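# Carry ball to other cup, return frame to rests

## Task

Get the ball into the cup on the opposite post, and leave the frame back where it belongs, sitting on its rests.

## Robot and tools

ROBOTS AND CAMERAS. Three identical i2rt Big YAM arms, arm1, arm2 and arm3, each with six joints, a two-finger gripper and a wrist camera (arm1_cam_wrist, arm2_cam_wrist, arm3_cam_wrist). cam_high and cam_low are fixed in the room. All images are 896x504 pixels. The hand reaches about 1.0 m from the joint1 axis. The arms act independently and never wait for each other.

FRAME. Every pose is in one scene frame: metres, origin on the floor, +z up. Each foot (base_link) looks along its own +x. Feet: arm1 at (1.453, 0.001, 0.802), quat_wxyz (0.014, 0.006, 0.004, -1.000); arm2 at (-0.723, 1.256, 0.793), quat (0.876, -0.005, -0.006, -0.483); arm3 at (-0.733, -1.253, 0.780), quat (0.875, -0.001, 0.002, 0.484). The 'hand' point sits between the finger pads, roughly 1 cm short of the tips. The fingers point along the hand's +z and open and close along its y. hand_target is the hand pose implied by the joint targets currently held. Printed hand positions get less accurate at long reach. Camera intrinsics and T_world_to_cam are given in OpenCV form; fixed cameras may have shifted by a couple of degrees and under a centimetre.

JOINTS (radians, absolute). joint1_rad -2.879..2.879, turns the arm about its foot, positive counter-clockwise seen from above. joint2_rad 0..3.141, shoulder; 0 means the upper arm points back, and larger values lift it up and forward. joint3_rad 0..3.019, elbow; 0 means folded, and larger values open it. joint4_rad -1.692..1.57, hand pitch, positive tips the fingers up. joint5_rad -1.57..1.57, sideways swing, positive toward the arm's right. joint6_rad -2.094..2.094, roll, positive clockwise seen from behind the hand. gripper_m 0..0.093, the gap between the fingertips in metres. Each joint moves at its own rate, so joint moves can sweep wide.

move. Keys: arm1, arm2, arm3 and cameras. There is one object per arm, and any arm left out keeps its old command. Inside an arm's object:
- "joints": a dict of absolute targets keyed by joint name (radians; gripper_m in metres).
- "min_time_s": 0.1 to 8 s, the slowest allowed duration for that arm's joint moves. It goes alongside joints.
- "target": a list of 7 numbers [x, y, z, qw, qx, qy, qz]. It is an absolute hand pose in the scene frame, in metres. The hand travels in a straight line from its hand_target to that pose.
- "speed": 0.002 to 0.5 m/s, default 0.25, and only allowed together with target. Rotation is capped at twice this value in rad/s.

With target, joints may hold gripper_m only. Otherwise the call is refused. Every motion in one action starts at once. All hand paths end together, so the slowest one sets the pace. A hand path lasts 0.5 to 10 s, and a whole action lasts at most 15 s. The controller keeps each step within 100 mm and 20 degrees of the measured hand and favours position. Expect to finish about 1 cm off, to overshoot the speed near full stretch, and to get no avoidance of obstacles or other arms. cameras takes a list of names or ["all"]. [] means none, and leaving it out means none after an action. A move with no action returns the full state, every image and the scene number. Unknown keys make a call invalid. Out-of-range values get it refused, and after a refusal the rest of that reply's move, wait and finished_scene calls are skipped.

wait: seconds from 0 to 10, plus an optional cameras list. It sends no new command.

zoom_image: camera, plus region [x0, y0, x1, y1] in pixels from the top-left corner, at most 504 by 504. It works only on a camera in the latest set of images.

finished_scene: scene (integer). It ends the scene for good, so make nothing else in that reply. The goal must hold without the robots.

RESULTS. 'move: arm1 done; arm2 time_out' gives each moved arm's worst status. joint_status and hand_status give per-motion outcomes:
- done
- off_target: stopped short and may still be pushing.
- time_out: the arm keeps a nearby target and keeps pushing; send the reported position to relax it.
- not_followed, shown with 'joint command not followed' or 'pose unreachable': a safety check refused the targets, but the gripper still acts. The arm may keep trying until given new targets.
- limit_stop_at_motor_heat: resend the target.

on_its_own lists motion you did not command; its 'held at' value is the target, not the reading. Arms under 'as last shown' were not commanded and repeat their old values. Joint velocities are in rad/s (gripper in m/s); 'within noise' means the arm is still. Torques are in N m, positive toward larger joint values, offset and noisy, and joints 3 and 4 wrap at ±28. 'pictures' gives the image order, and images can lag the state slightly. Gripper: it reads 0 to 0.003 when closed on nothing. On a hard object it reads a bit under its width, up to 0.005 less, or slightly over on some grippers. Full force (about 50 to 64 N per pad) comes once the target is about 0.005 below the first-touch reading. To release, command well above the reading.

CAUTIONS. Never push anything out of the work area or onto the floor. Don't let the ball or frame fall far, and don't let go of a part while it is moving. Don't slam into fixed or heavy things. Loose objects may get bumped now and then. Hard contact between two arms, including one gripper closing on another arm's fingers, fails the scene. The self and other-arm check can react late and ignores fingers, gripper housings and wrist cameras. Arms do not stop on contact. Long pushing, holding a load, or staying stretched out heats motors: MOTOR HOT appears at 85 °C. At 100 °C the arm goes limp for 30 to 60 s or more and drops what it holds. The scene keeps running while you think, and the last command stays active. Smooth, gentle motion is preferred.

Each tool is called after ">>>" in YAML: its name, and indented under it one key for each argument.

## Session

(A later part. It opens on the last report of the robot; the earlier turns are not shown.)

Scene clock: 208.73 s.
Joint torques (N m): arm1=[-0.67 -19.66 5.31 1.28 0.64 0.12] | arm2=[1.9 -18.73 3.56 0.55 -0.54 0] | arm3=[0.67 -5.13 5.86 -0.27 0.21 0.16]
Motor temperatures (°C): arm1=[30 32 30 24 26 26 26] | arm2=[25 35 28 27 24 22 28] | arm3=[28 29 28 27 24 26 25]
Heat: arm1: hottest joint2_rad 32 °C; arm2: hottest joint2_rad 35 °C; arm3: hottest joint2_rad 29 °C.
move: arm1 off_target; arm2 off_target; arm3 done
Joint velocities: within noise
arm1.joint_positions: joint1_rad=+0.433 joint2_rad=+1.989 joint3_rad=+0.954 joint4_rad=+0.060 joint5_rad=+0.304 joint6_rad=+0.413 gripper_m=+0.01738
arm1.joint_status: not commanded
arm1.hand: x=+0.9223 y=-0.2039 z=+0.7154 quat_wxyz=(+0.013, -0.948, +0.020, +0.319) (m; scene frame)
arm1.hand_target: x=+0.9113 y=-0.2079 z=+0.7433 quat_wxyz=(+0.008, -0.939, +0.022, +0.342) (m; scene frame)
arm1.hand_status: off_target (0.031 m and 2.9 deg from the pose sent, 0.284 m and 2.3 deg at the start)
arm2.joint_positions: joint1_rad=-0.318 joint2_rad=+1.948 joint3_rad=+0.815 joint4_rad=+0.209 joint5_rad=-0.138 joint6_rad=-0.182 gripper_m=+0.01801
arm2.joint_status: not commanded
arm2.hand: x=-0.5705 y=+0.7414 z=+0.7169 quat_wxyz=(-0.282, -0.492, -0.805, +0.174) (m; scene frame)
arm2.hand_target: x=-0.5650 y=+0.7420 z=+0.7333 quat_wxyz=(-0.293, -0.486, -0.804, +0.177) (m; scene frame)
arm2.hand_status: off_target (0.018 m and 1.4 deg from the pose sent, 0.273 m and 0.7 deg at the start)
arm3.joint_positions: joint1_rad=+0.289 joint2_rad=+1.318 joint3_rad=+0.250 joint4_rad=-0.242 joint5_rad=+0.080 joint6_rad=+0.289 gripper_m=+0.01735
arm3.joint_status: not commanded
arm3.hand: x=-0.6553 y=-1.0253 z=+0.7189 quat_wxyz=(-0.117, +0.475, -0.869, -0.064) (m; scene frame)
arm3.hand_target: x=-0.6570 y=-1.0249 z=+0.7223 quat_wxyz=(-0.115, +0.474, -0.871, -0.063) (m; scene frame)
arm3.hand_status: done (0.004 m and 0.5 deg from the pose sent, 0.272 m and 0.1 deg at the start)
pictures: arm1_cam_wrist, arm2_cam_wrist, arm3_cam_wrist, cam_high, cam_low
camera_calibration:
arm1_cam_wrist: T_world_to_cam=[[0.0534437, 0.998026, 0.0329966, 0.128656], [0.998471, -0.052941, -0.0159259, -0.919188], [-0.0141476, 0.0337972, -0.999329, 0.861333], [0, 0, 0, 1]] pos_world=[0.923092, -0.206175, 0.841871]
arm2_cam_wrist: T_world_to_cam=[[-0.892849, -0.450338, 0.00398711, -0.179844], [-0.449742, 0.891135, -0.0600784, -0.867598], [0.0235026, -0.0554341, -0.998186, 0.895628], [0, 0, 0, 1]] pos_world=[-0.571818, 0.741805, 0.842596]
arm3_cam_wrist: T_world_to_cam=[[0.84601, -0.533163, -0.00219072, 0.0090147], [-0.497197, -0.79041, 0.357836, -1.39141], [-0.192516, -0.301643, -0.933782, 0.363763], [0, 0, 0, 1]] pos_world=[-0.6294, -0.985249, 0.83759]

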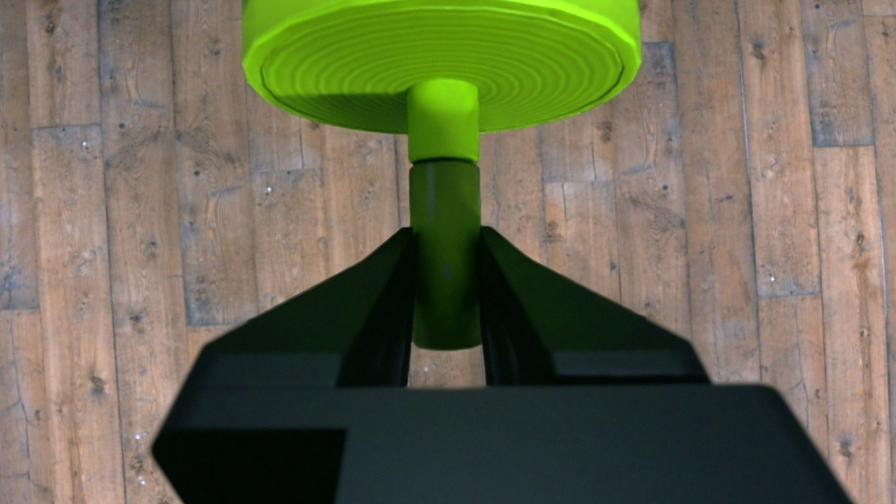

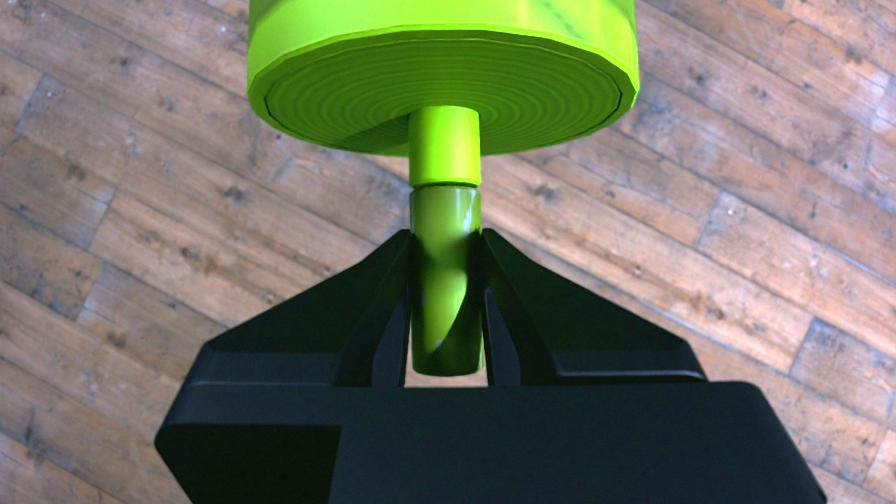

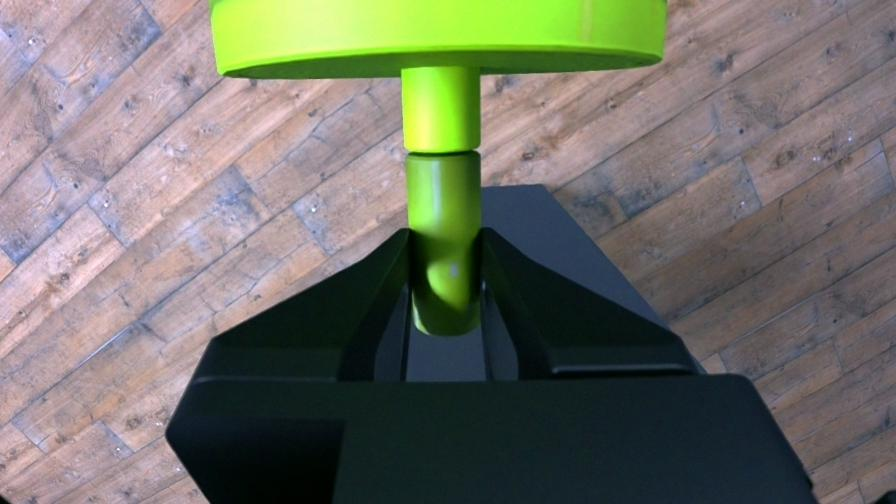

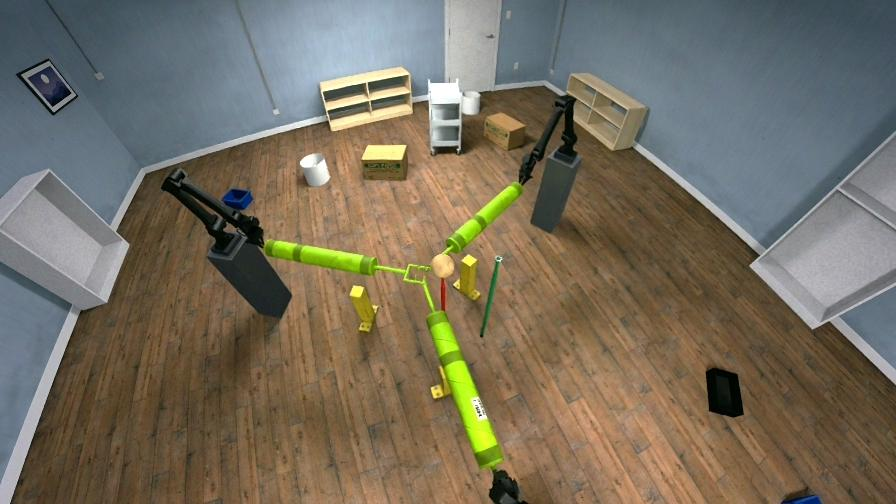

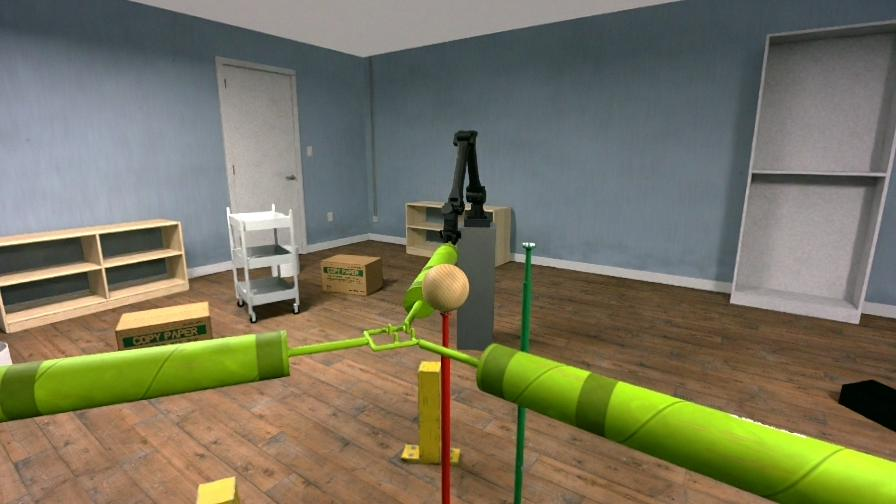

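>>> move:
  arm1: {"target":[0.945,-0.170,0.744,0.0081,-0.9397,0.0222,0.342],"speed":0.08}
  arm2: {"target":[-0.531,0.780,0.734,0.2927,0.4863,0.8045,-0.1769],"speed":0.08}
  arm3: {"target":[-0.623,-0.987,0.7225,0.1146,-0.4737,0.8705,0.0624],"speed":0.08}
  cameras: ["all"]

>>> zoom_image:
  camera: "cam_low"
  region: [350, 240, 500, 390]

>>> zoom_image:
  camera: "cam_high"
  region: [380, 240, 500, 340]

Scene clock: 259.90 s.
Joint torques (N m): arm1=[-1.73 -17.9 4.08 2.06 0.27 0.02] | arm2=[1.96 -17.9 2.67 1.31 -0.22 0.13] | arm3=[-0.79 -4.6 6.43 0.31 0.01 0]
Motor temperatures (°C): arm1=[30 35 31 24 27 25 26] | arm2=[25 35 28 26 24 22 29] | arm3=[28 28 28 27 24 25 26]
Heat: arm1: hottest joint2_rad 35 °C; arm2: hottest joint2_rad 35 °C; arm3: hottest joint1_rad 28 °C.
move: arm1 off_target; arm2 off_target; arm3 done
Joint velocities: within noise
arm1.joint_positions: joint1_rad=+0.401 joint2_rad=+1.916 joint3_rad=+0.821 joint4_rad=+0.125 joint5_rad=+0.289 joint6_rad=+0.387 gripper_m=+0.01738
arm1.joint_status: not commanded
arm1.hand: x=+0.9556 y=-0.1718 z=+0.7198 quat_wxyz=(+0.014, -0.948, +0.021, +0.318) (m; scene frame)
arm1.hand_target: x=+0.9450 y=-0.1700 z=+0.7435 quat_wxyz=(+0.008, -0.939, +0.022, +0.342) (m; scene frame)
arm1.hand_status: off_target (0.026 m and 3.0 deg from the pose sent, 0.050 m and 2.9 deg at the start)
arm2.joint_positions: joint1_rad=-0.214 joint2_rad=+1.910 joint3_rad=+0.747 joint4_rad=+0.238 joint5_rad=-0.080 joint6_rad=-0.112 gripper_m=+0.01801
arm2.joint_status: not commanded
arm2.hand: x=-0.5354 y=+0.7782 z=+0.7178 quat_wxyz=(-0.278, -0.487, -0.810, +0.171) (m; scene frame)
arm2.hand_target: x=-0.5310 y=+0.7799 z=+0.7333 quat_wxyz=(-0.293, -0.486, -0.804, +0.177) (m; scene frame)
arm2.hand_status: off_target (0.017 m and 1.9 deg from the pose sent, 0.058 m and 1.4 deg at the start)
arm3.joint_positions: joint1_rad=+0.211 joint2_rad=+1.415 joint3_rad=+0.363 joint4_rad=-0.243 joint5_rad=+0.060 joint6_rad=+0.212 gripper_m=+0.01735
arm3.joint_status: not commanded
arm3.hand: x=-0.6252 y=-0.9873 z=+0.7235 quat_wxyz=(-0.121, +0.476, -0.869, -0.067) (m; scene frame)
arm3.hand_target: x=-0.6230 y=-0.9870 z=+0.7225 quat_wxyz=(-0.115, +0.474, -0.871, -0.062) (m; scene frame)
arm3.hand_status: done (0.002 m and 1.0 deg from the pose sent, 0.050 m and 0.4 deg at the start)
pictures: arm1_cam_wrist, arm2_cam_wrist, arm3_cam_wrist, cam_high, cam_low
camera_calibration:
arm1_cam_wrist: T_world_to_cam=[[0.0560177, 0.997818, 0.0349415, 0.0907731], [0.998355, -0.0555515, -0.0141716, -0.952204], [-0.0121996, 0.0356779, -0.999289, 0.863552], [0, 0, 0, 1]] pos_world=[0.956088, -0.174281, 0.846272]
arm2_cam_wrist: T_world_to_cam=[[-0.886863, -0.461986, 0.0065159, -0.121474], [-0.46172, 0.885657, -0.0492509, -0.894444], [0.0169824, -0.0466873, -0.998765, 0.887837], [0, 0, 0, 1]] pos_world=[-0.535791, 0.777503, 0.84348]
arm3_cam_wrist: T_world_to_cam=[[0.847033, -0.531533, -0.00288056, 0.0065891], [-0.497216, -0.794239, 0.349228, -1.34558], [-0.187914, -0.294375, -0.937033, 0.397598], [0, 0, 0, 1]] pos_world=[-0.599912, -0.94817, 0.842496]

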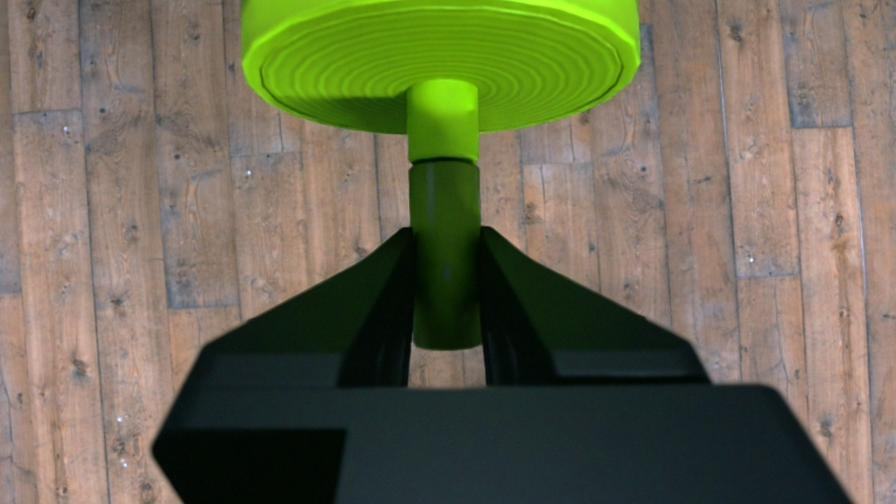

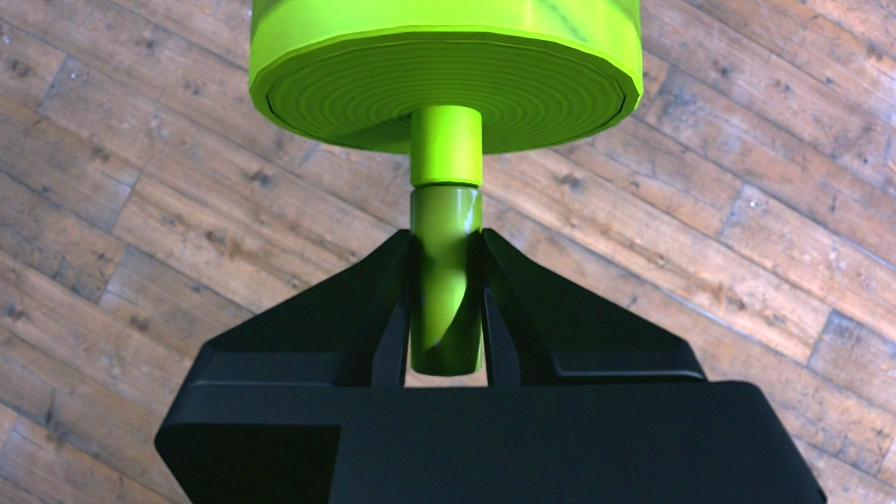

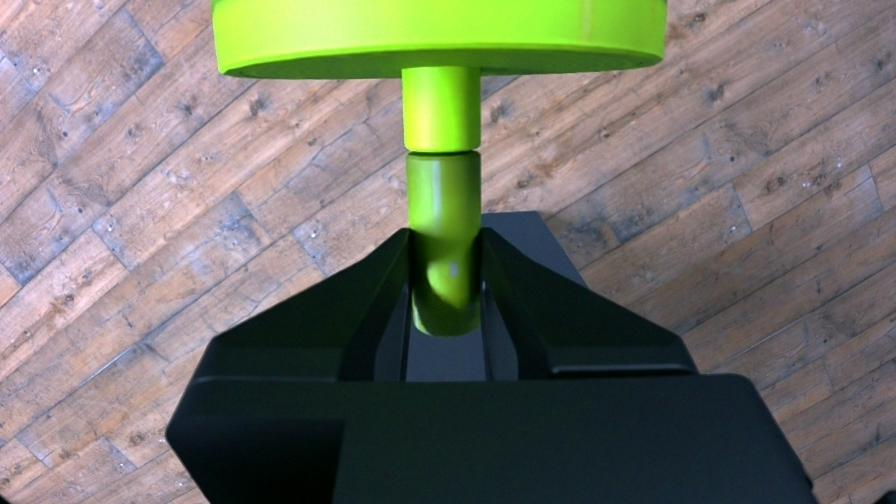

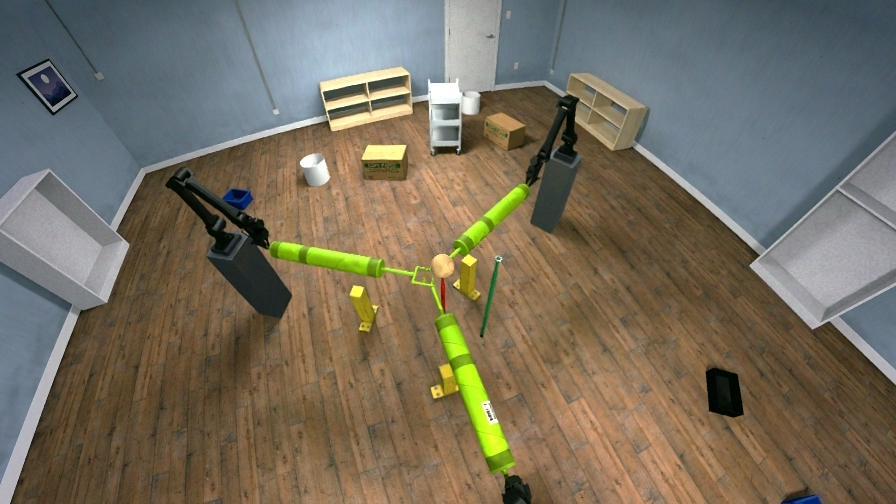

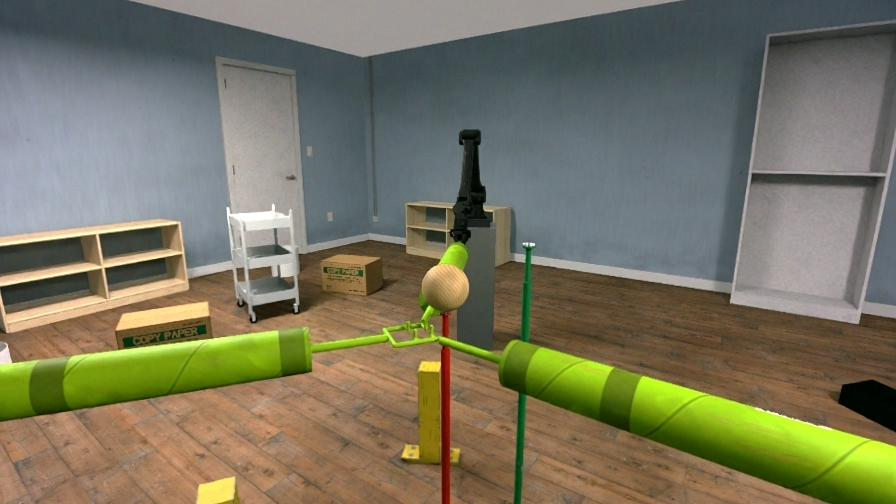

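Scaled by 3.360 from the camera's 896x504 image, which has a finer 1280x720 frame.

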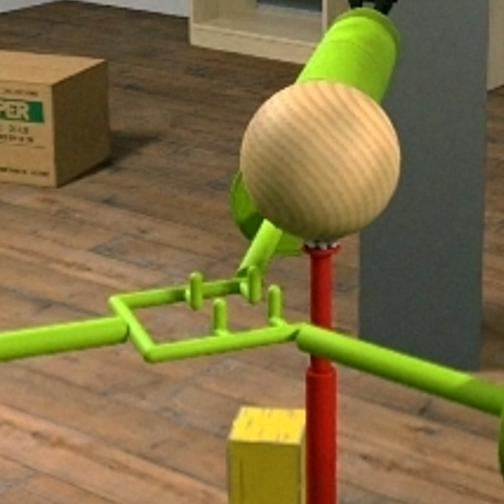

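Scaled by 4.200 from the camera's 896x504 image, which has a finer 1280x720 frame.

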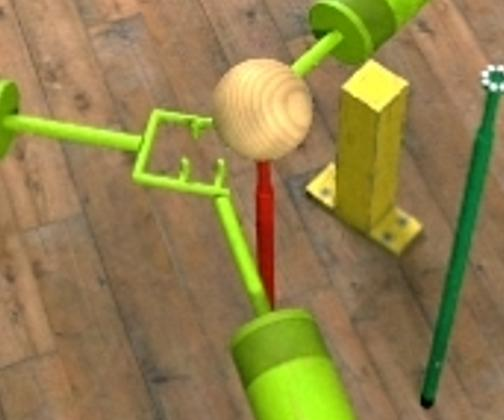

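>>> move:
  arm1: {"target":[0.980,-0.116,0.742,0.0081,-0.9397,0.0222,0.342],"speed":0.06}
  arm2: {"target":[-0.496,0.834,0.734,0.2927,0.4863,0.8045,-0.1769],"speed":0.06}
  arm3: {"target":[-0.588,-0.933,0.718,0.1146,-0.4737,0.8705,0.0624],"speed":0.06}
  cameras: ["cam_high","cam_low"]

>>> zoom_image:
  camera: "cam_low"
  region: [350, 240, 500, 390]

>>> zoom_image:
  camera: "cam_high"
  region: [380, 240, 500, 340]

Scene clock: 283.93 s.
Joint torques (N m): arm1=[-1.73 -15.74 3.47 2.22 0.15 0.04] | arm2=[2.02 -16.38 2.33 1.36 -0.06 0.11] | arm3=[-0.85 -6.83 6.84 0.1 0.01 -0.01]
Motor temperatures (°C): arm1=[30 36 31 24 26 25 27] | arm2=[25 35 28 26 24 22 29] | arm3=[28 27 29 27 24 25 27]
Heat: arm1: hottest joint2_rad 36 °C; arm2: hottest joint2_rad 35 °C; arm3: hottest joint3_rad 29 °C.
move: arm1 off_target; arm2 off_target; arm3 done
Joint velocities: within noise
arm1.joint_positions: joint1_rad=+0.309 joint2_rad=+1.844 joint3_rad=+0.666 joint4_rad=+0.228 joint5_rad=+0.234 joint6_rad=+0.309 gripper_m=+0.01737
arm1.joint_status: not commanded
arm1.hand: x=+0.9898 y=-0.1181 z=+0.7214 quat_wxyz=(+0.013, -0.948, +0.021, +0.318) (m; scene frame)
arm1.hand_target: x=+0.9802 y=-0.1159 z=+0.7414 quat_wxyz=(+0.009, -0.939, +0.022, +0.342) (m; scene frame)
arm1.hand_status: off_target (0.023 m and 3.0 deg from the pose sent, 0.065 m and 3.0 deg at the start)
arm2.joint_positions: joint1_rad=-0.075 joint2_rad=+1.860 joint3_rad=+0.646 joint4_rad=+0.292 joint5_rad=+0.005 joint6_rad=-0.002 gripper_m=+0.01801
arm2.joint_status: not commanded
arm2.hand: x=-0.5000 y=+0.8317 z=+0.7194 quat_wxyz=(-0.278, -0.487, -0.810, +0.171) (m; scene frame)
arm2.hand_target: x=-0.4960 y=+0.8339 z=+0.7333 quat_wxyz=(-0.293, -0.486, -0.804, +0.177) (m; scene frame)
arm2.hand_status: off_target (0.015 m and 1.9 deg from the pose sent, 0.070 m and 1.9 deg at the start)
arm3.joint_positions: joint1_rad=+0.166 joint2_rad=+1.570 joint3_rad=+0.525 joint4_rad=-0.247 joint5_rad=+0.048 joint6_rad=+0.169 gripper_m=+0.01735
arm3.joint_status: not commanded
arm3.hand: x=-0.5913 y=-0.9339 z=+0.7188 quat_wxyz=(-0.121, +0.476, -0.869, -0.068) (m; scene frame)
arm3.hand_target: x=-0.5880 y=-0.9330 z=+0.7180 quat_wxyz=(-0.115, +0.474, -0.871, -0.063) (m; scene frame)
arm3.hand_status: done (0.004 m and 1.0 deg from the pose sent, 0.066 m and 1.0 deg at the start)
pictures: cam_high, cam_low

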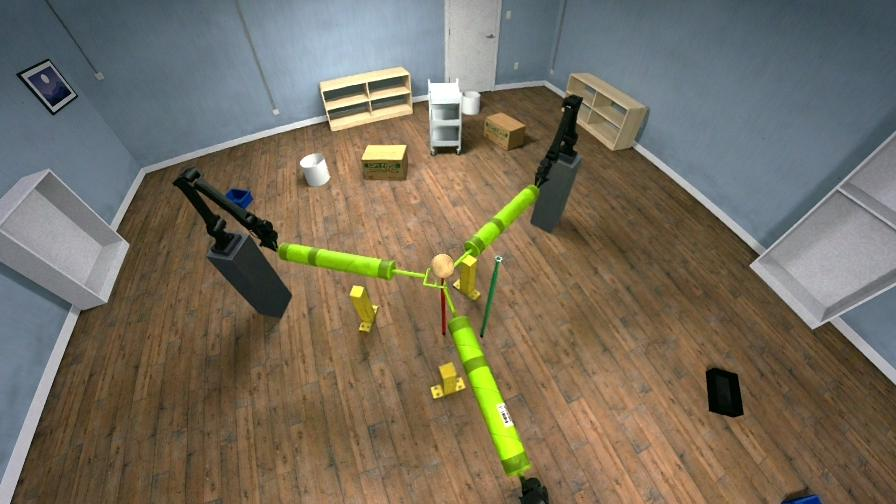

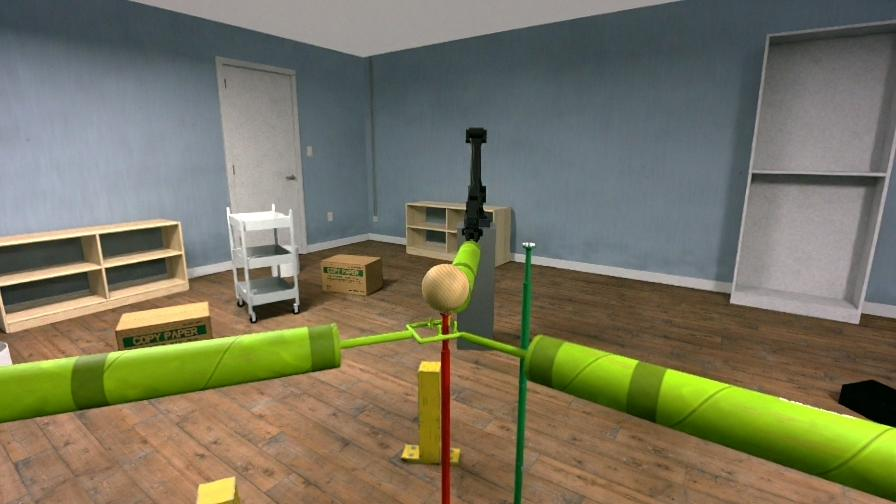

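Scaled by 3.360 from the camera's 896x504 image, which has a finer 1280x720 frame.

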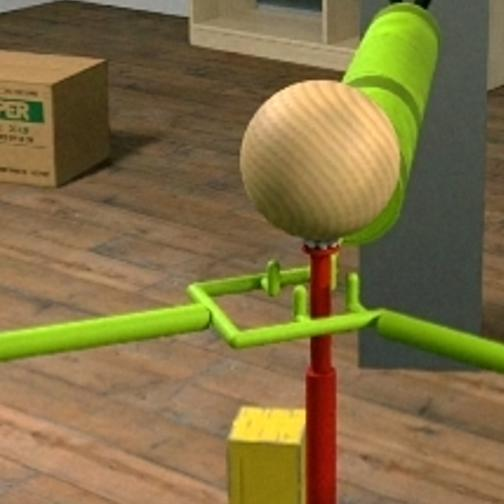

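Scaled by 4.200 from the camera's 896x504 image, which has a finer 1280x720 frame.

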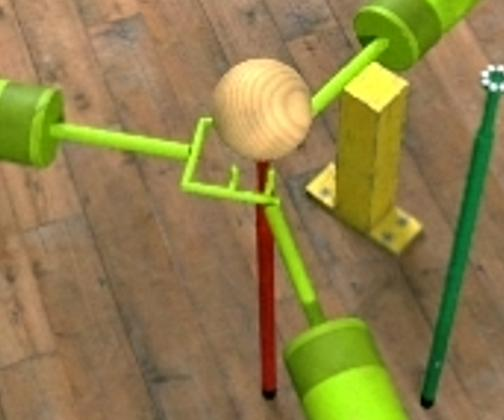

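>>> move:
  arm1: {"target":[0.982,-0.113,0.812,0.0081,-0.9397,0.0222,0.342],"speed":0.05}
  arm2: {"target":[-0.494,0.837,0.804,0.2927,0.4863,0.8045,-0.1769],"speed":0.05}
  arm3: {"target":[-0.586,-0.930,0.789,0.1146,-0.4737,0.8705,0.0624],"speed":0.05}
  cameras: ["cam_high","cam_low"]

>>> zoom_image:
  camera: "cam_low"
  region: [350, 240, 500, 390]

>>> zoom_image:
  camera: "cam_high"
  region: [380, 240, 500, 340]

Scene clock: 306.00 s.
Joint torques (N m): arm1=[-1.44 -14.51 6.54 0.91 0.14 0.09] | arm2=[2.2 -15.21 5.35 0.16 -0.05 0.11] | arm3=[-0.56 -9.17 8.54 -0.76 0.15 0.02]
Motor temperatures (°C): arm1=[30 34 31 24 26 25 27] | arm2=[25 34 28 26 24 22 30] | arm3=[28 28 30 27 24 25 27]
Heat: arm1: hottest joint2_rad 34 °C; arm2: hottest joint2_rad 34 °C; arm3: hottest joint3_rad 30 °C.
move: arm1 off_target; arm2 off_target; arm3 off_target
Joint velocities: within noise
arm1.joint_positions: joint1_rad=+0.298 joint2_rad=+1.629 joint3_rad=+0.661 joint4_rad=+0.033 joint5_rad=+0.229 joint6_rad=+0.299 gripper_m=+0.01718
arm1.joint_status: not commanded
arm1.hand: x=+0.9923 y=-0.1129 z=+0.7893 quat_wxyz=(+0.012, -0.946, +0.021, +0.324) (m; scene frame)
arm1.hand_target: x=+0.9821 y=-0.1130 z=+0.8117 quat_wxyz=(+0.008, -0.939, +0.022, +0.342) (m; scene frame)
arm1.hand_status: off_target (0.025 m and 2.3 deg from the pose sent, 0.091 m and 3.0 deg at the start)
arm2.joint_positions: joint1_rad=-0.068 joint2_rad=+1.640 joint3_rad=+0.641 joint4_rad=+0.089 joint5_rad=+0.011 joint6_rad=+0.005 gripper_m=+0.01800
arm2.joint_status: not commanded
arm2.hand: x=-0.5000 y=+0.8370 z=+0.7872 quat_wxyz=(-0.282, -0.487, -0.808, +0.174) (m; scene frame)
arm2.hand_target: x=-0.4942 y=+0.8369 z=+0.8034 quat_wxyz=(-0.293, -0.486, -0.804, +0.177) (m; scene frame)
arm2.hand_status: off_target (0.018 m and 1.3 deg from the pose sent, 0.085 m and 1.9 deg at the start)
arm3.joint_positions: joint1_rad=+0.163 joint2_rad=+1.407 joint3_rad=+0.595 joint4_rad=-0.496 joint5_rad=+0.044 joint6_rad=+0.164 gripper_m=+0.01735
arm3.joint_status: not commanded
arm3.hand: x=-0.5890 y=-0.9295 z=+0.7769 quat_wxyz=(-0.115, +0.477, -0.869, -0.064) (m; scene frame)
arm3.hand_target: x=-0.5861 y=-0.9300 z=+0.7885 quat_wxyz=(-0.115, +0.474, -0.871, -0.063) (m; scene frame)
arm3.hand_status: off_target (0.012 m and 0.5 deg from the pose sent, 0.071 m and 1.0 deg at the start)
pictures: cam_high, cam_low

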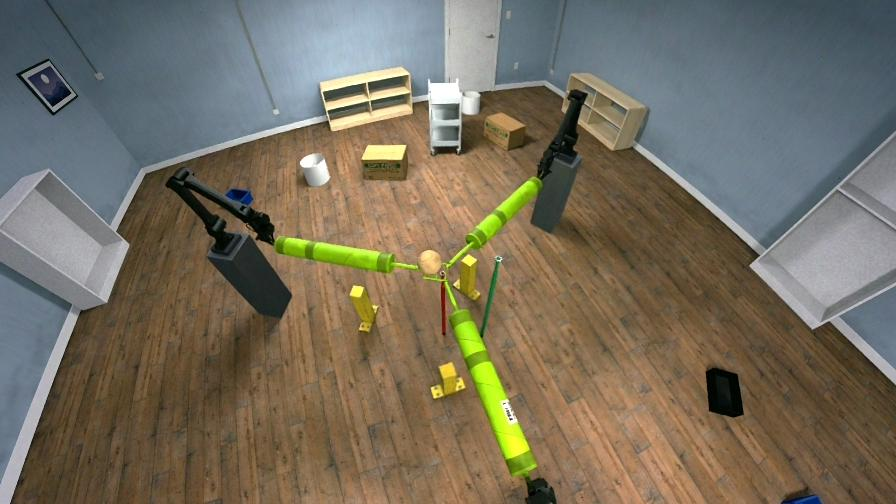

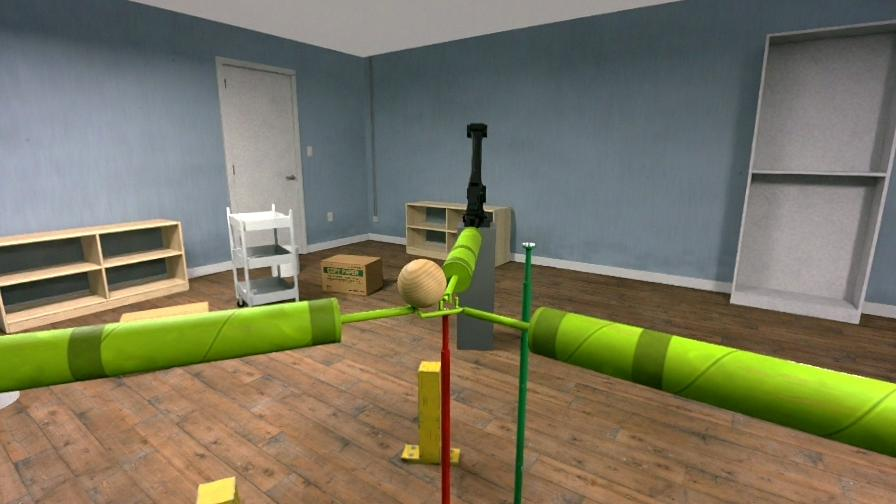

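Scaled by 3.360 from the camera's 896x504 image, which has a finer 1280x720 frame.

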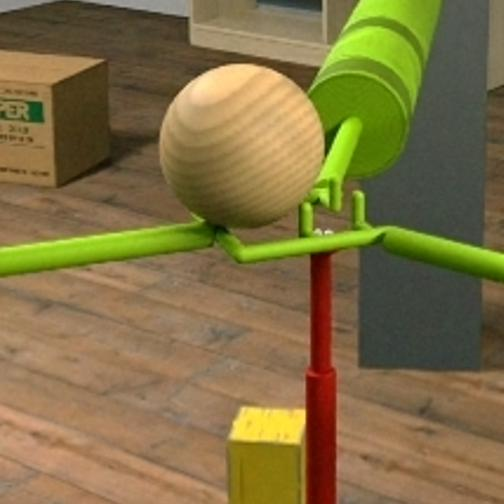

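Scaled by 4.200 from the camera's 896x504 image, which has a finer 1280x720 frame.

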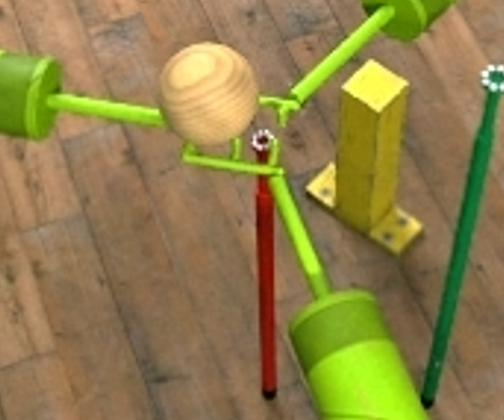

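>>> zoom_image:
  camera: "cam_high"
  region: [410, 235, 470, 295]

>>> zoom_image:
  camera: "cam_low"
  region: [390, 250, 480, 340]

Scaled by 8.400 from the camera's 896x504 image, which has a finer 1280x720 frame.

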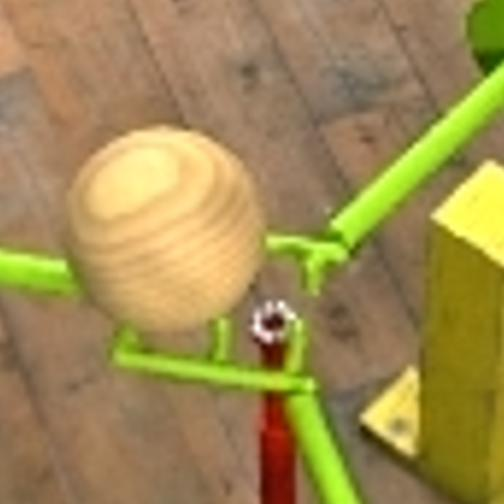

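Scaled by 5.600 from the camera's 896x504 image, which has a finer 1280x720 frame.

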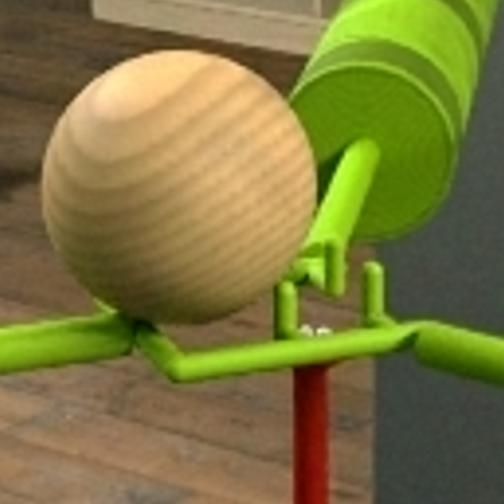

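>>> move:
  arm1: {"target":[0.982,-0.113,0.962,0.0081,-0.9397,0.0222,0.342],"speed":0.06}
  arm2: {"target":[-0.494,0.837,0.956,0.2927,0.4863,0.8045,-0.1769],"speed":0.06}
  arm3: {"target":[-0.586,-0.930,0.952,0.1146,-0.4737,0.8705,0.0624],"speed":0.06}
  cameras: ["cam_high","cam_low"]

>>> zoom_image:
  camera: "cam_low"
  region: [360, 200, 540, 320]

>>> zoom_image:
  camera: "cam_high"
  region: [400, 215, 520, 295]

Scene clock: 376.60 s.
Joint torques (N m): arm1=[-1.26 -13.27 11.55 0.18 0.11 0.09] | arm2=[1.85 -14.15 10.29 -0.32 -0.11 0.11] | arm3=[-0.67 -9 12.59 -1.62 0.16 0.04]
Motor temperatures (°C): arm1=[30 33 34 24 26 25 27] | arm2=[25 33 30 26 24 22 30] | arm3=[27 28 32 27 23 25 27]
Heat: arm1: hottest joint3_rad 34 °C; arm2: hottest joint2_rad 33 °C; arm3: hottest joint3_rad 32 °C.
move: arm1 off_target; arm2 off_target; arm3 off_target
Joint velocities: within noise
arm1.joint_positions: joint1_rad=+0.294 joint2_rad=+1.328 joint3_rad=+0.811 joint4_rad=-0.439 joint5_rad=+0.229 joint6_rad=+0.297 gripper_m=+0.01712
arm1.joint_status: not commanded
arm1.hand: x=+0.9937 y=-0.1112 z=+0.9222 quat_wxyz=(+0.016, -0.949, +0.021, +0.314) (m; scene frame)
arm1.hand_target: x=+0.9829 y=-0.1127 z=+0.9613 quat_wxyz=(+0.008, -0.939, +0.022, +0.342) (m; scene frame)
arm1.hand_status: off_target (0.042 m and 3.5 deg from the pose sent, 0.173 m and 2.3 deg at the start)
arm2.joint_positions: joint1_rad=-0.066 joint2_rad=+1.331 joint3_rad=+0.796 joint4_rad=-0.402 joint5_rad=+0.011 joint6_rad=+0.006 gripper_m=+0.01800
arm2.joint_status: not commanded
arm2.hand: x=-0.5007 y=+0.8408 z=+0.9204 quat_wxyz=(-0.271, -0.488, -0.812, +0.168) (m; scene frame)
arm2.hand_target: x=-0.4944 y=+0.8373 z=+0.9552 quat_wxyz=(-0.293, -0.486, -0.804, +0.177) (m; scene frame)
arm2.hand_status: off_target (0.036 m and 2.8 deg from the pose sent, 0.169 m and 1.3 deg at the start)
arm3.joint_positions: joint1_rad=+0.163 joint2_rad=+1.162 joint3_rad=+0.848 joint4_rad=-1.006 joint5_rad=+0.045 joint6_rad=+0.164 gripper_m=+0.01735
arm3.joint_status: not commanded
arm3.hand: x=-0.5869 y=-0.9253 z=+0.9249 quat_wxyz=(-0.110, +0.478, -0.870, -0.060) (m; scene frame)
arm3.hand_target: x=-0.5860 y=-0.9298 z=+0.9507 quat_wxyz=(-0.115, +0.474, -0.871, -0.063) (m; scene frame)
arm3.hand_status: off_target (0.027 m and 0.8 deg from the pose sent, 0.175 m and 0.5 deg at the start)
pictures: cam_high, cam_low

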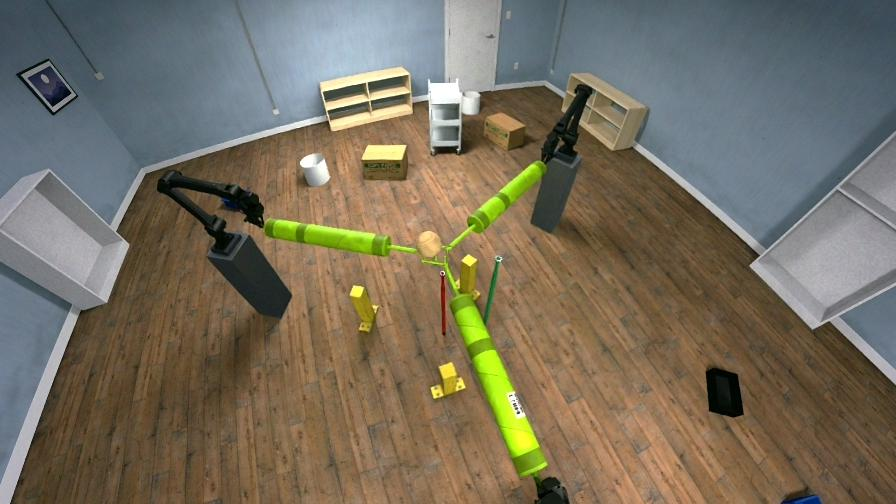

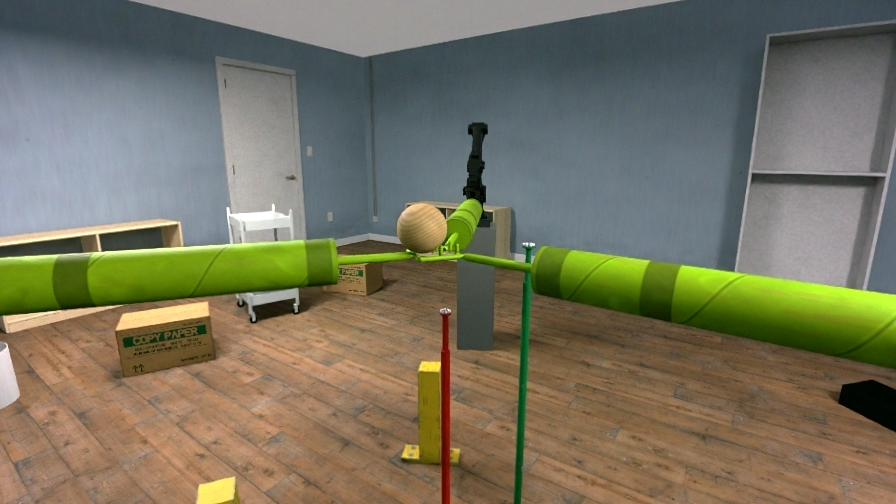

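Scaled by 2.800 from the camera's 896x504 image, which has a finer 1280x720 frame.

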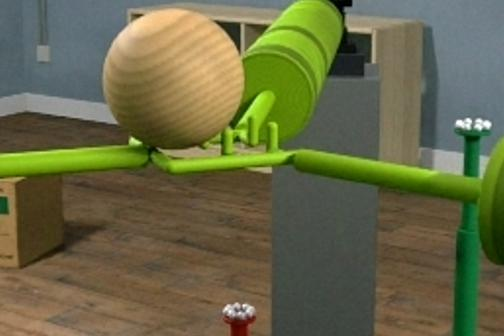

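Scaled by 4.200 from the camera's 896x504 image, which has a finer 1280x720 frame.

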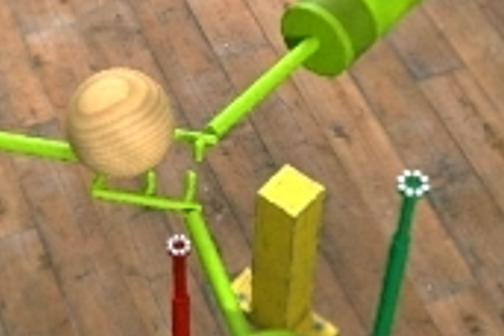

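>>> move:
  arm1: {"target":[1.057,0.052,1.000,0.0081,-0.9397,0.0222,0.342],"speed":0.08}
  arm2: {"target":[-0.419,1.002,0.993,0.2927,0.4863,0.8045,-0.1769],"speed":0.08}
  arm3: {"target":[-0.511,-0.765,0.987,0.1146,-0.4737,0.8705,0.0624],"speed":0.08}
  cameras: ["cam_high","cam_low"]

>>> zoom_image:
  camera: "cam_low"
  region: [400, 180, 580, 300]

>>> zoom_image:
  camera: "cam_high"
  region: [440, 215, 560, 295]

Scene clock: 388.63 s.
Joint torques (N m): arm1=[-2.73 -8.88 10.65 1.61 -0.09 0.02] | arm2=[3.37 -10.75 9.39 0.47 0.25 0.11] | arm3=[-0.79 -12.69 14.31 -0.84 0.16 -0.01]
Motor temperatures (°C): arm1=[30 33 37 24 26 25 27] | arm2=[25 33 34 26 24 22 30] | arm3=[27 28 34 27 23 25 28]
Heat: arm1: hottest joint3_rad 37 °C; arm2: hottest joint3_rad 34 °C; arm3: hottest joint3_rad 34 °C.
move: arm1 off_target; arm2 off_target; arm3 off_target
Joint velocities: within noise
arm1.joint_positions: joint1_rad=-0.176 joint2_rad=+1.017 joint3_rad=+0.707 joint4_rad=-0.627 joint5_rad=-0.084 joint6_rad=-0.075 gripper_m=+0.01694
arm1.joint_status: not commanded
arm1.hand: x=+1.0623 y=+0.0426 z=+0.9700 quat_wxyz=(-0.001, -0.951, +0.020, +0.308) (m; scene frame)
arm1.hand_target: x=+1.0574 y=+0.0517 z=+0.9996 quat_wxyz=(+0.009, -0.939, +0.022, +0.342) (m; scene frame)
arm1.hand_status: off_target (0.032 m and 4.2 deg from the pose sent, 0.192 m and 3.5 deg at the start)
arm2.joint_positions: joint1_rad=+0.420 joint2_rad=+1.090 joint3_rad=+0.754 joint4_rad=-0.676 joint5_rad=+0.315 joint6_rad=+0.411 gripper_m=+0.01798
arm2.joint_status: not commanded
arm2.hand: x=-0.4261 y=+0.9948 z=+0.9677 quat_wxyz=(-0.264, -0.491, -0.811, +0.179) (m; scene frame)
arm2.hand_target: x=-0.4193 y=+1.0016 z=+0.9922 quat_wxyz=(-0.293, -0.486, -0.804, +0.176) (m; scene frame)
arm2.hand_status: off_target (0.027 m and 3.4 deg from the pose sent, 0.195 m and 2.8 deg at the start)
arm3.joint_positions: joint1_rad=+0.156 joint2_rad=+1.587 joint3_rad=+1.363 joint4_rad=-1.104 joint5_rad=+0.042 joint6_rad=+0.159 gripper_m=+0.01735
arm3.joint_status: not commanded
arm3.hand: x=-0.5183 y=-0.7701 z=+0.9603 quat_wxyz=(-0.107, +0.477, -0.870, -0.058) (m; scene frame)
arm3.hand_target: x=-0.5113 y=-0.7658 z=+0.9866 quat_wxyz=(-0.115, +0.474, -0.871, -0.063) (m; scene frame)
arm3.hand_status: off_target (0.028 m and 1.1 deg from the pose sent, 0.188 m and 0.8 deg at the start)
pictures: cam_high, cam_low

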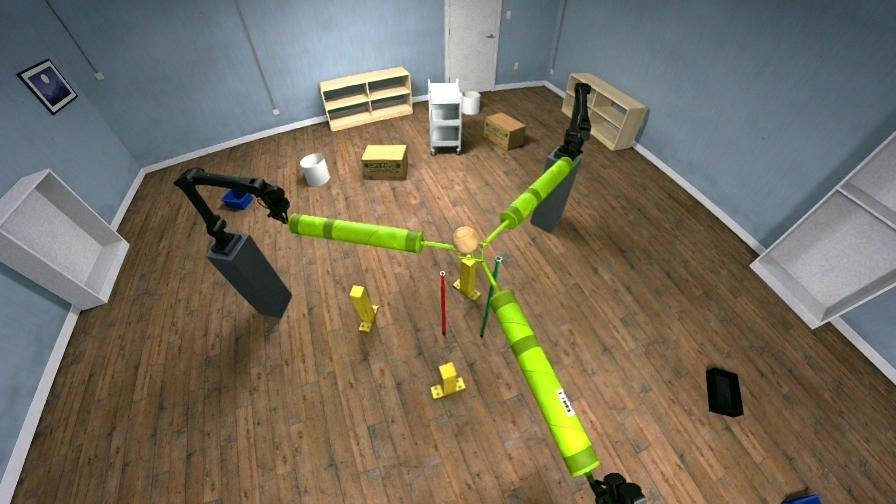

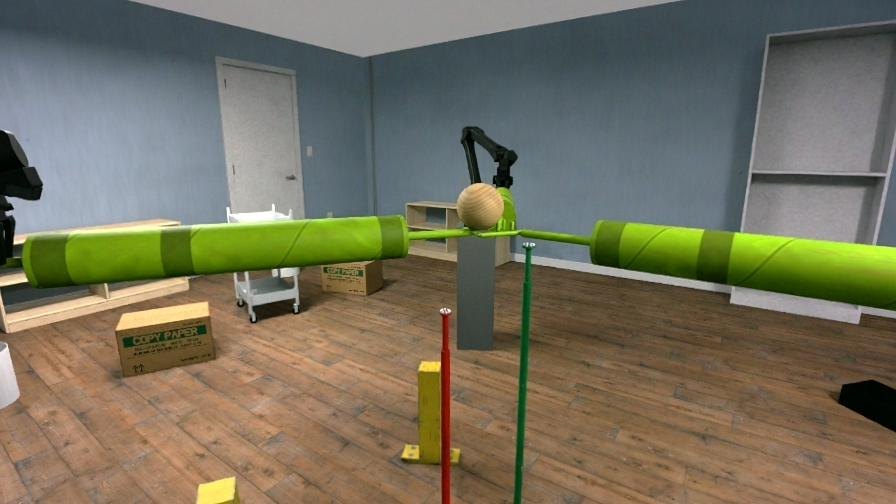

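Scaled by 2.800 from the camera's 896x504 image, which has a finer 1280x720 frame.

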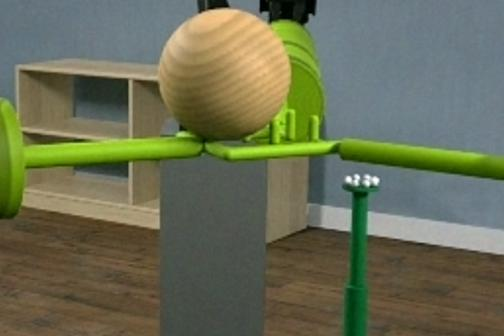

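Scaled by 4.200 from the camera's 896x504 image, which has a finer 1280x720 frame.

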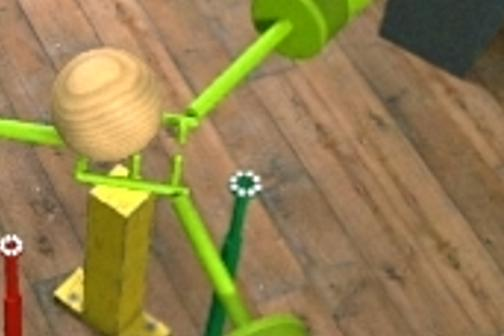

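>>> move:
  arm1: {"target":[1.132,0.192,0.998,0.0081,-0.9397,0.0222,0.342],"speed":0.08}
  arm2: {"target":[-0.342,1.144,0.992,0.2927,0.4863,0.8045,-0.1769],"speed":0.08}
  arm3: {"target":[-0.432,-0.621,0.995,0.1146,-0.4737,0.8705,0.0624],"speed":0.08}
  cameras: ["cam_high","cam_low"]

>>> zoom_image:
  camera: "cam_low"
  region: [440, 180, 620, 300]

>>> zoom_image:
  camera: "cam_high"
  region: [440, 215, 560, 295]

Scene clock: 407.73 s.
Joint torques (N m): arm1=[-2.32 -6.71 12.52 -0.09 -0.67 0.09] | arm2=[3.66 -8.7 11.97 -0.75 0.4 0.12] | arm3=[-1.08 -18.67 16.08 -0.14 0.28 -0.04]
Motor temperatures (°C): arm1=[30 32 37 24 26 25 28] | arm2=[25 34 37 26 24 22 30] | arm3=[27 29 39 27 23 25 28]
Heat: arm1: hottest joint3_rad 37 °C; arm2: hottest joint3_rad 37 °C; arm3: hottest joint3_rad 39 °C.
move: arm1 off_target; arm2 off_target; arm3 off_target
Joint velocities: within noise
arm1.joint_positions: joint1_rad=-0.752 joint2_rad=+1.001 joint3_rad=+0.688 joint4_rad=-0.715 joint5_rad=-0.423 joint6_rad=-0.550 gripper_m=+0.01684
arm1.joint_status: not commanded
arm1.hand: x=+1.1353 y=+0.1830 z=+0.9689 quat_wxyz=(-0.003, -0.945, +0.024, +0.326) (m; scene frame)
arm1.hand_target: x=+1.1321 y=+0.1914 z=+0.9974 quat_wxyz=(+0.009, -0.939, +0.022, +0.342) (m; scene frame)
arm1.hand_status: off_target (0.031 m and 2.3 deg from the pose sent, 0.167 m and 4.2 deg at the start)
arm2.joint_positions: joint1_rad=+0.925 joint2_rad=+1.173 joint3_rad=+0.823 joint4_rad=-0.851 joint5_rad=+0.567 joint6_rad=+0.901 gripper_m=+0.01795
arm2.joint_status: not commanded
arm2.hand: x=-0.3570 y=+1.1339 z=+0.9665 quat_wxyz=(-0.278, -0.490, -0.805, +0.187) (m; scene frame)
arm2.hand_target: x=-0.3429 y=+1.1438 z=+0.9917 quat_wxyz=(-0.293, -0.486, -0.804, +0.176) (m; scene frame)
arm2.hand_status: off_target (0.031 m and 2.1 deg from the pose sent, 0.173 m and 3.4 deg at the start)
arm3.joint_positions: joint1_rad=+0.137 joint2_rad=+2.037 joint3_rad=+1.998 joint4_rad=-1.325 joint5_rad=+0.034 joint6_rad=+0.140 gripper_m=+0.01735
arm3.joint_status: not commanded
arm3.hand: x=-0.4461 y=-0.6303 z=+0.9570 quat_wxyz=(-0.090, +0.479, -0.872, -0.048) (m; scene frame)
arm3.hand_target: x=-0.4330 y=-0.6232 z=+0.9948 quat_wxyz=(-0.115, +0.474, -0.871, -0.063) (m; scene frame)
arm3.hand_status: off_target (0.042 m and 3.3 deg from the pose sent, 0.176 m and 1.1 deg at the start)
pictures: cam_high, cam_low

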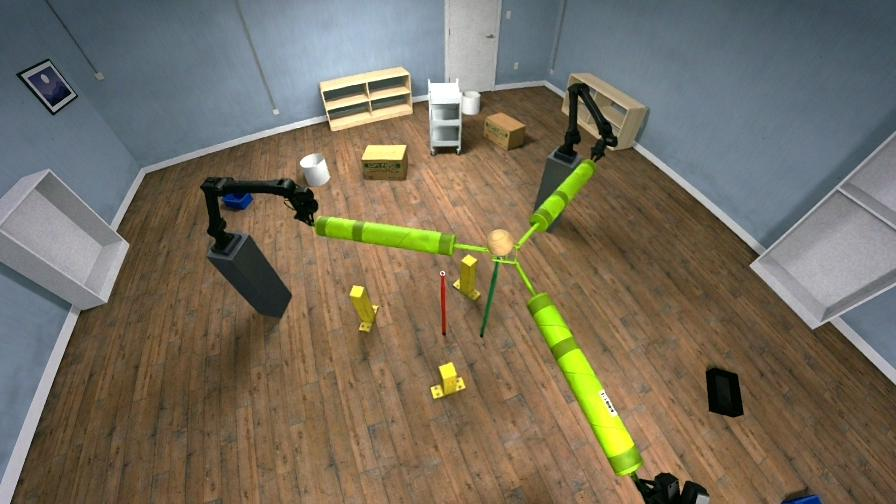

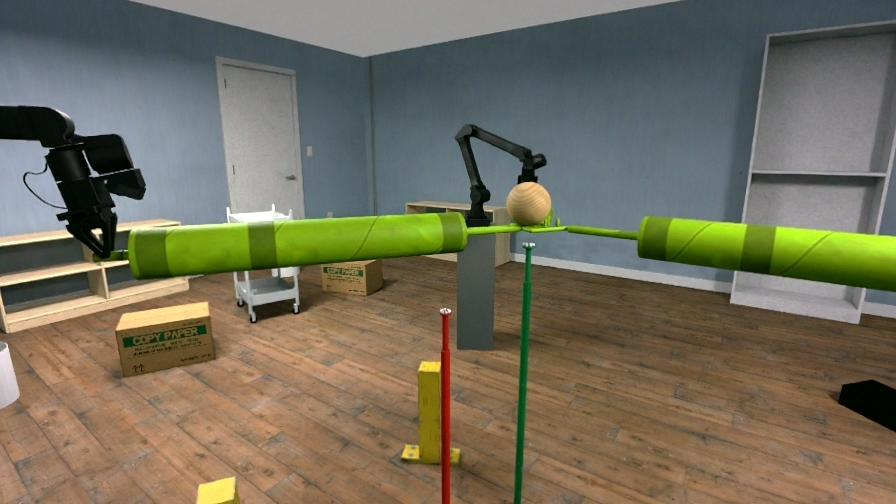

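Scaled by 2.800 from the camera's 896x504 image, which has a finer 1280x720 frame.

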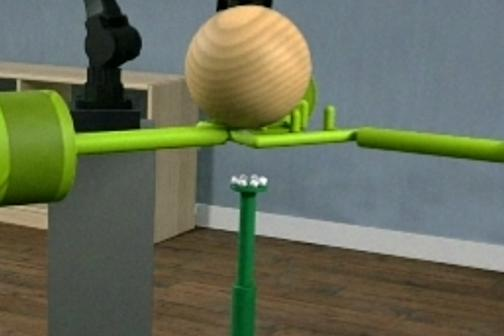

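Scaled by 4.200 from the camera's 896x504 image, which has a finer 1280x720 frame.

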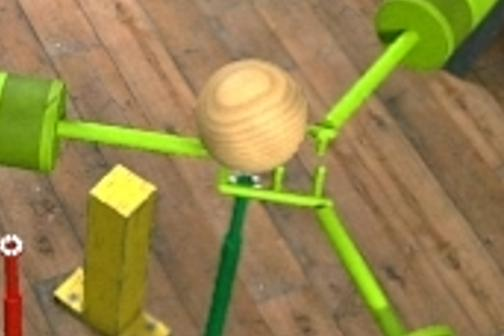

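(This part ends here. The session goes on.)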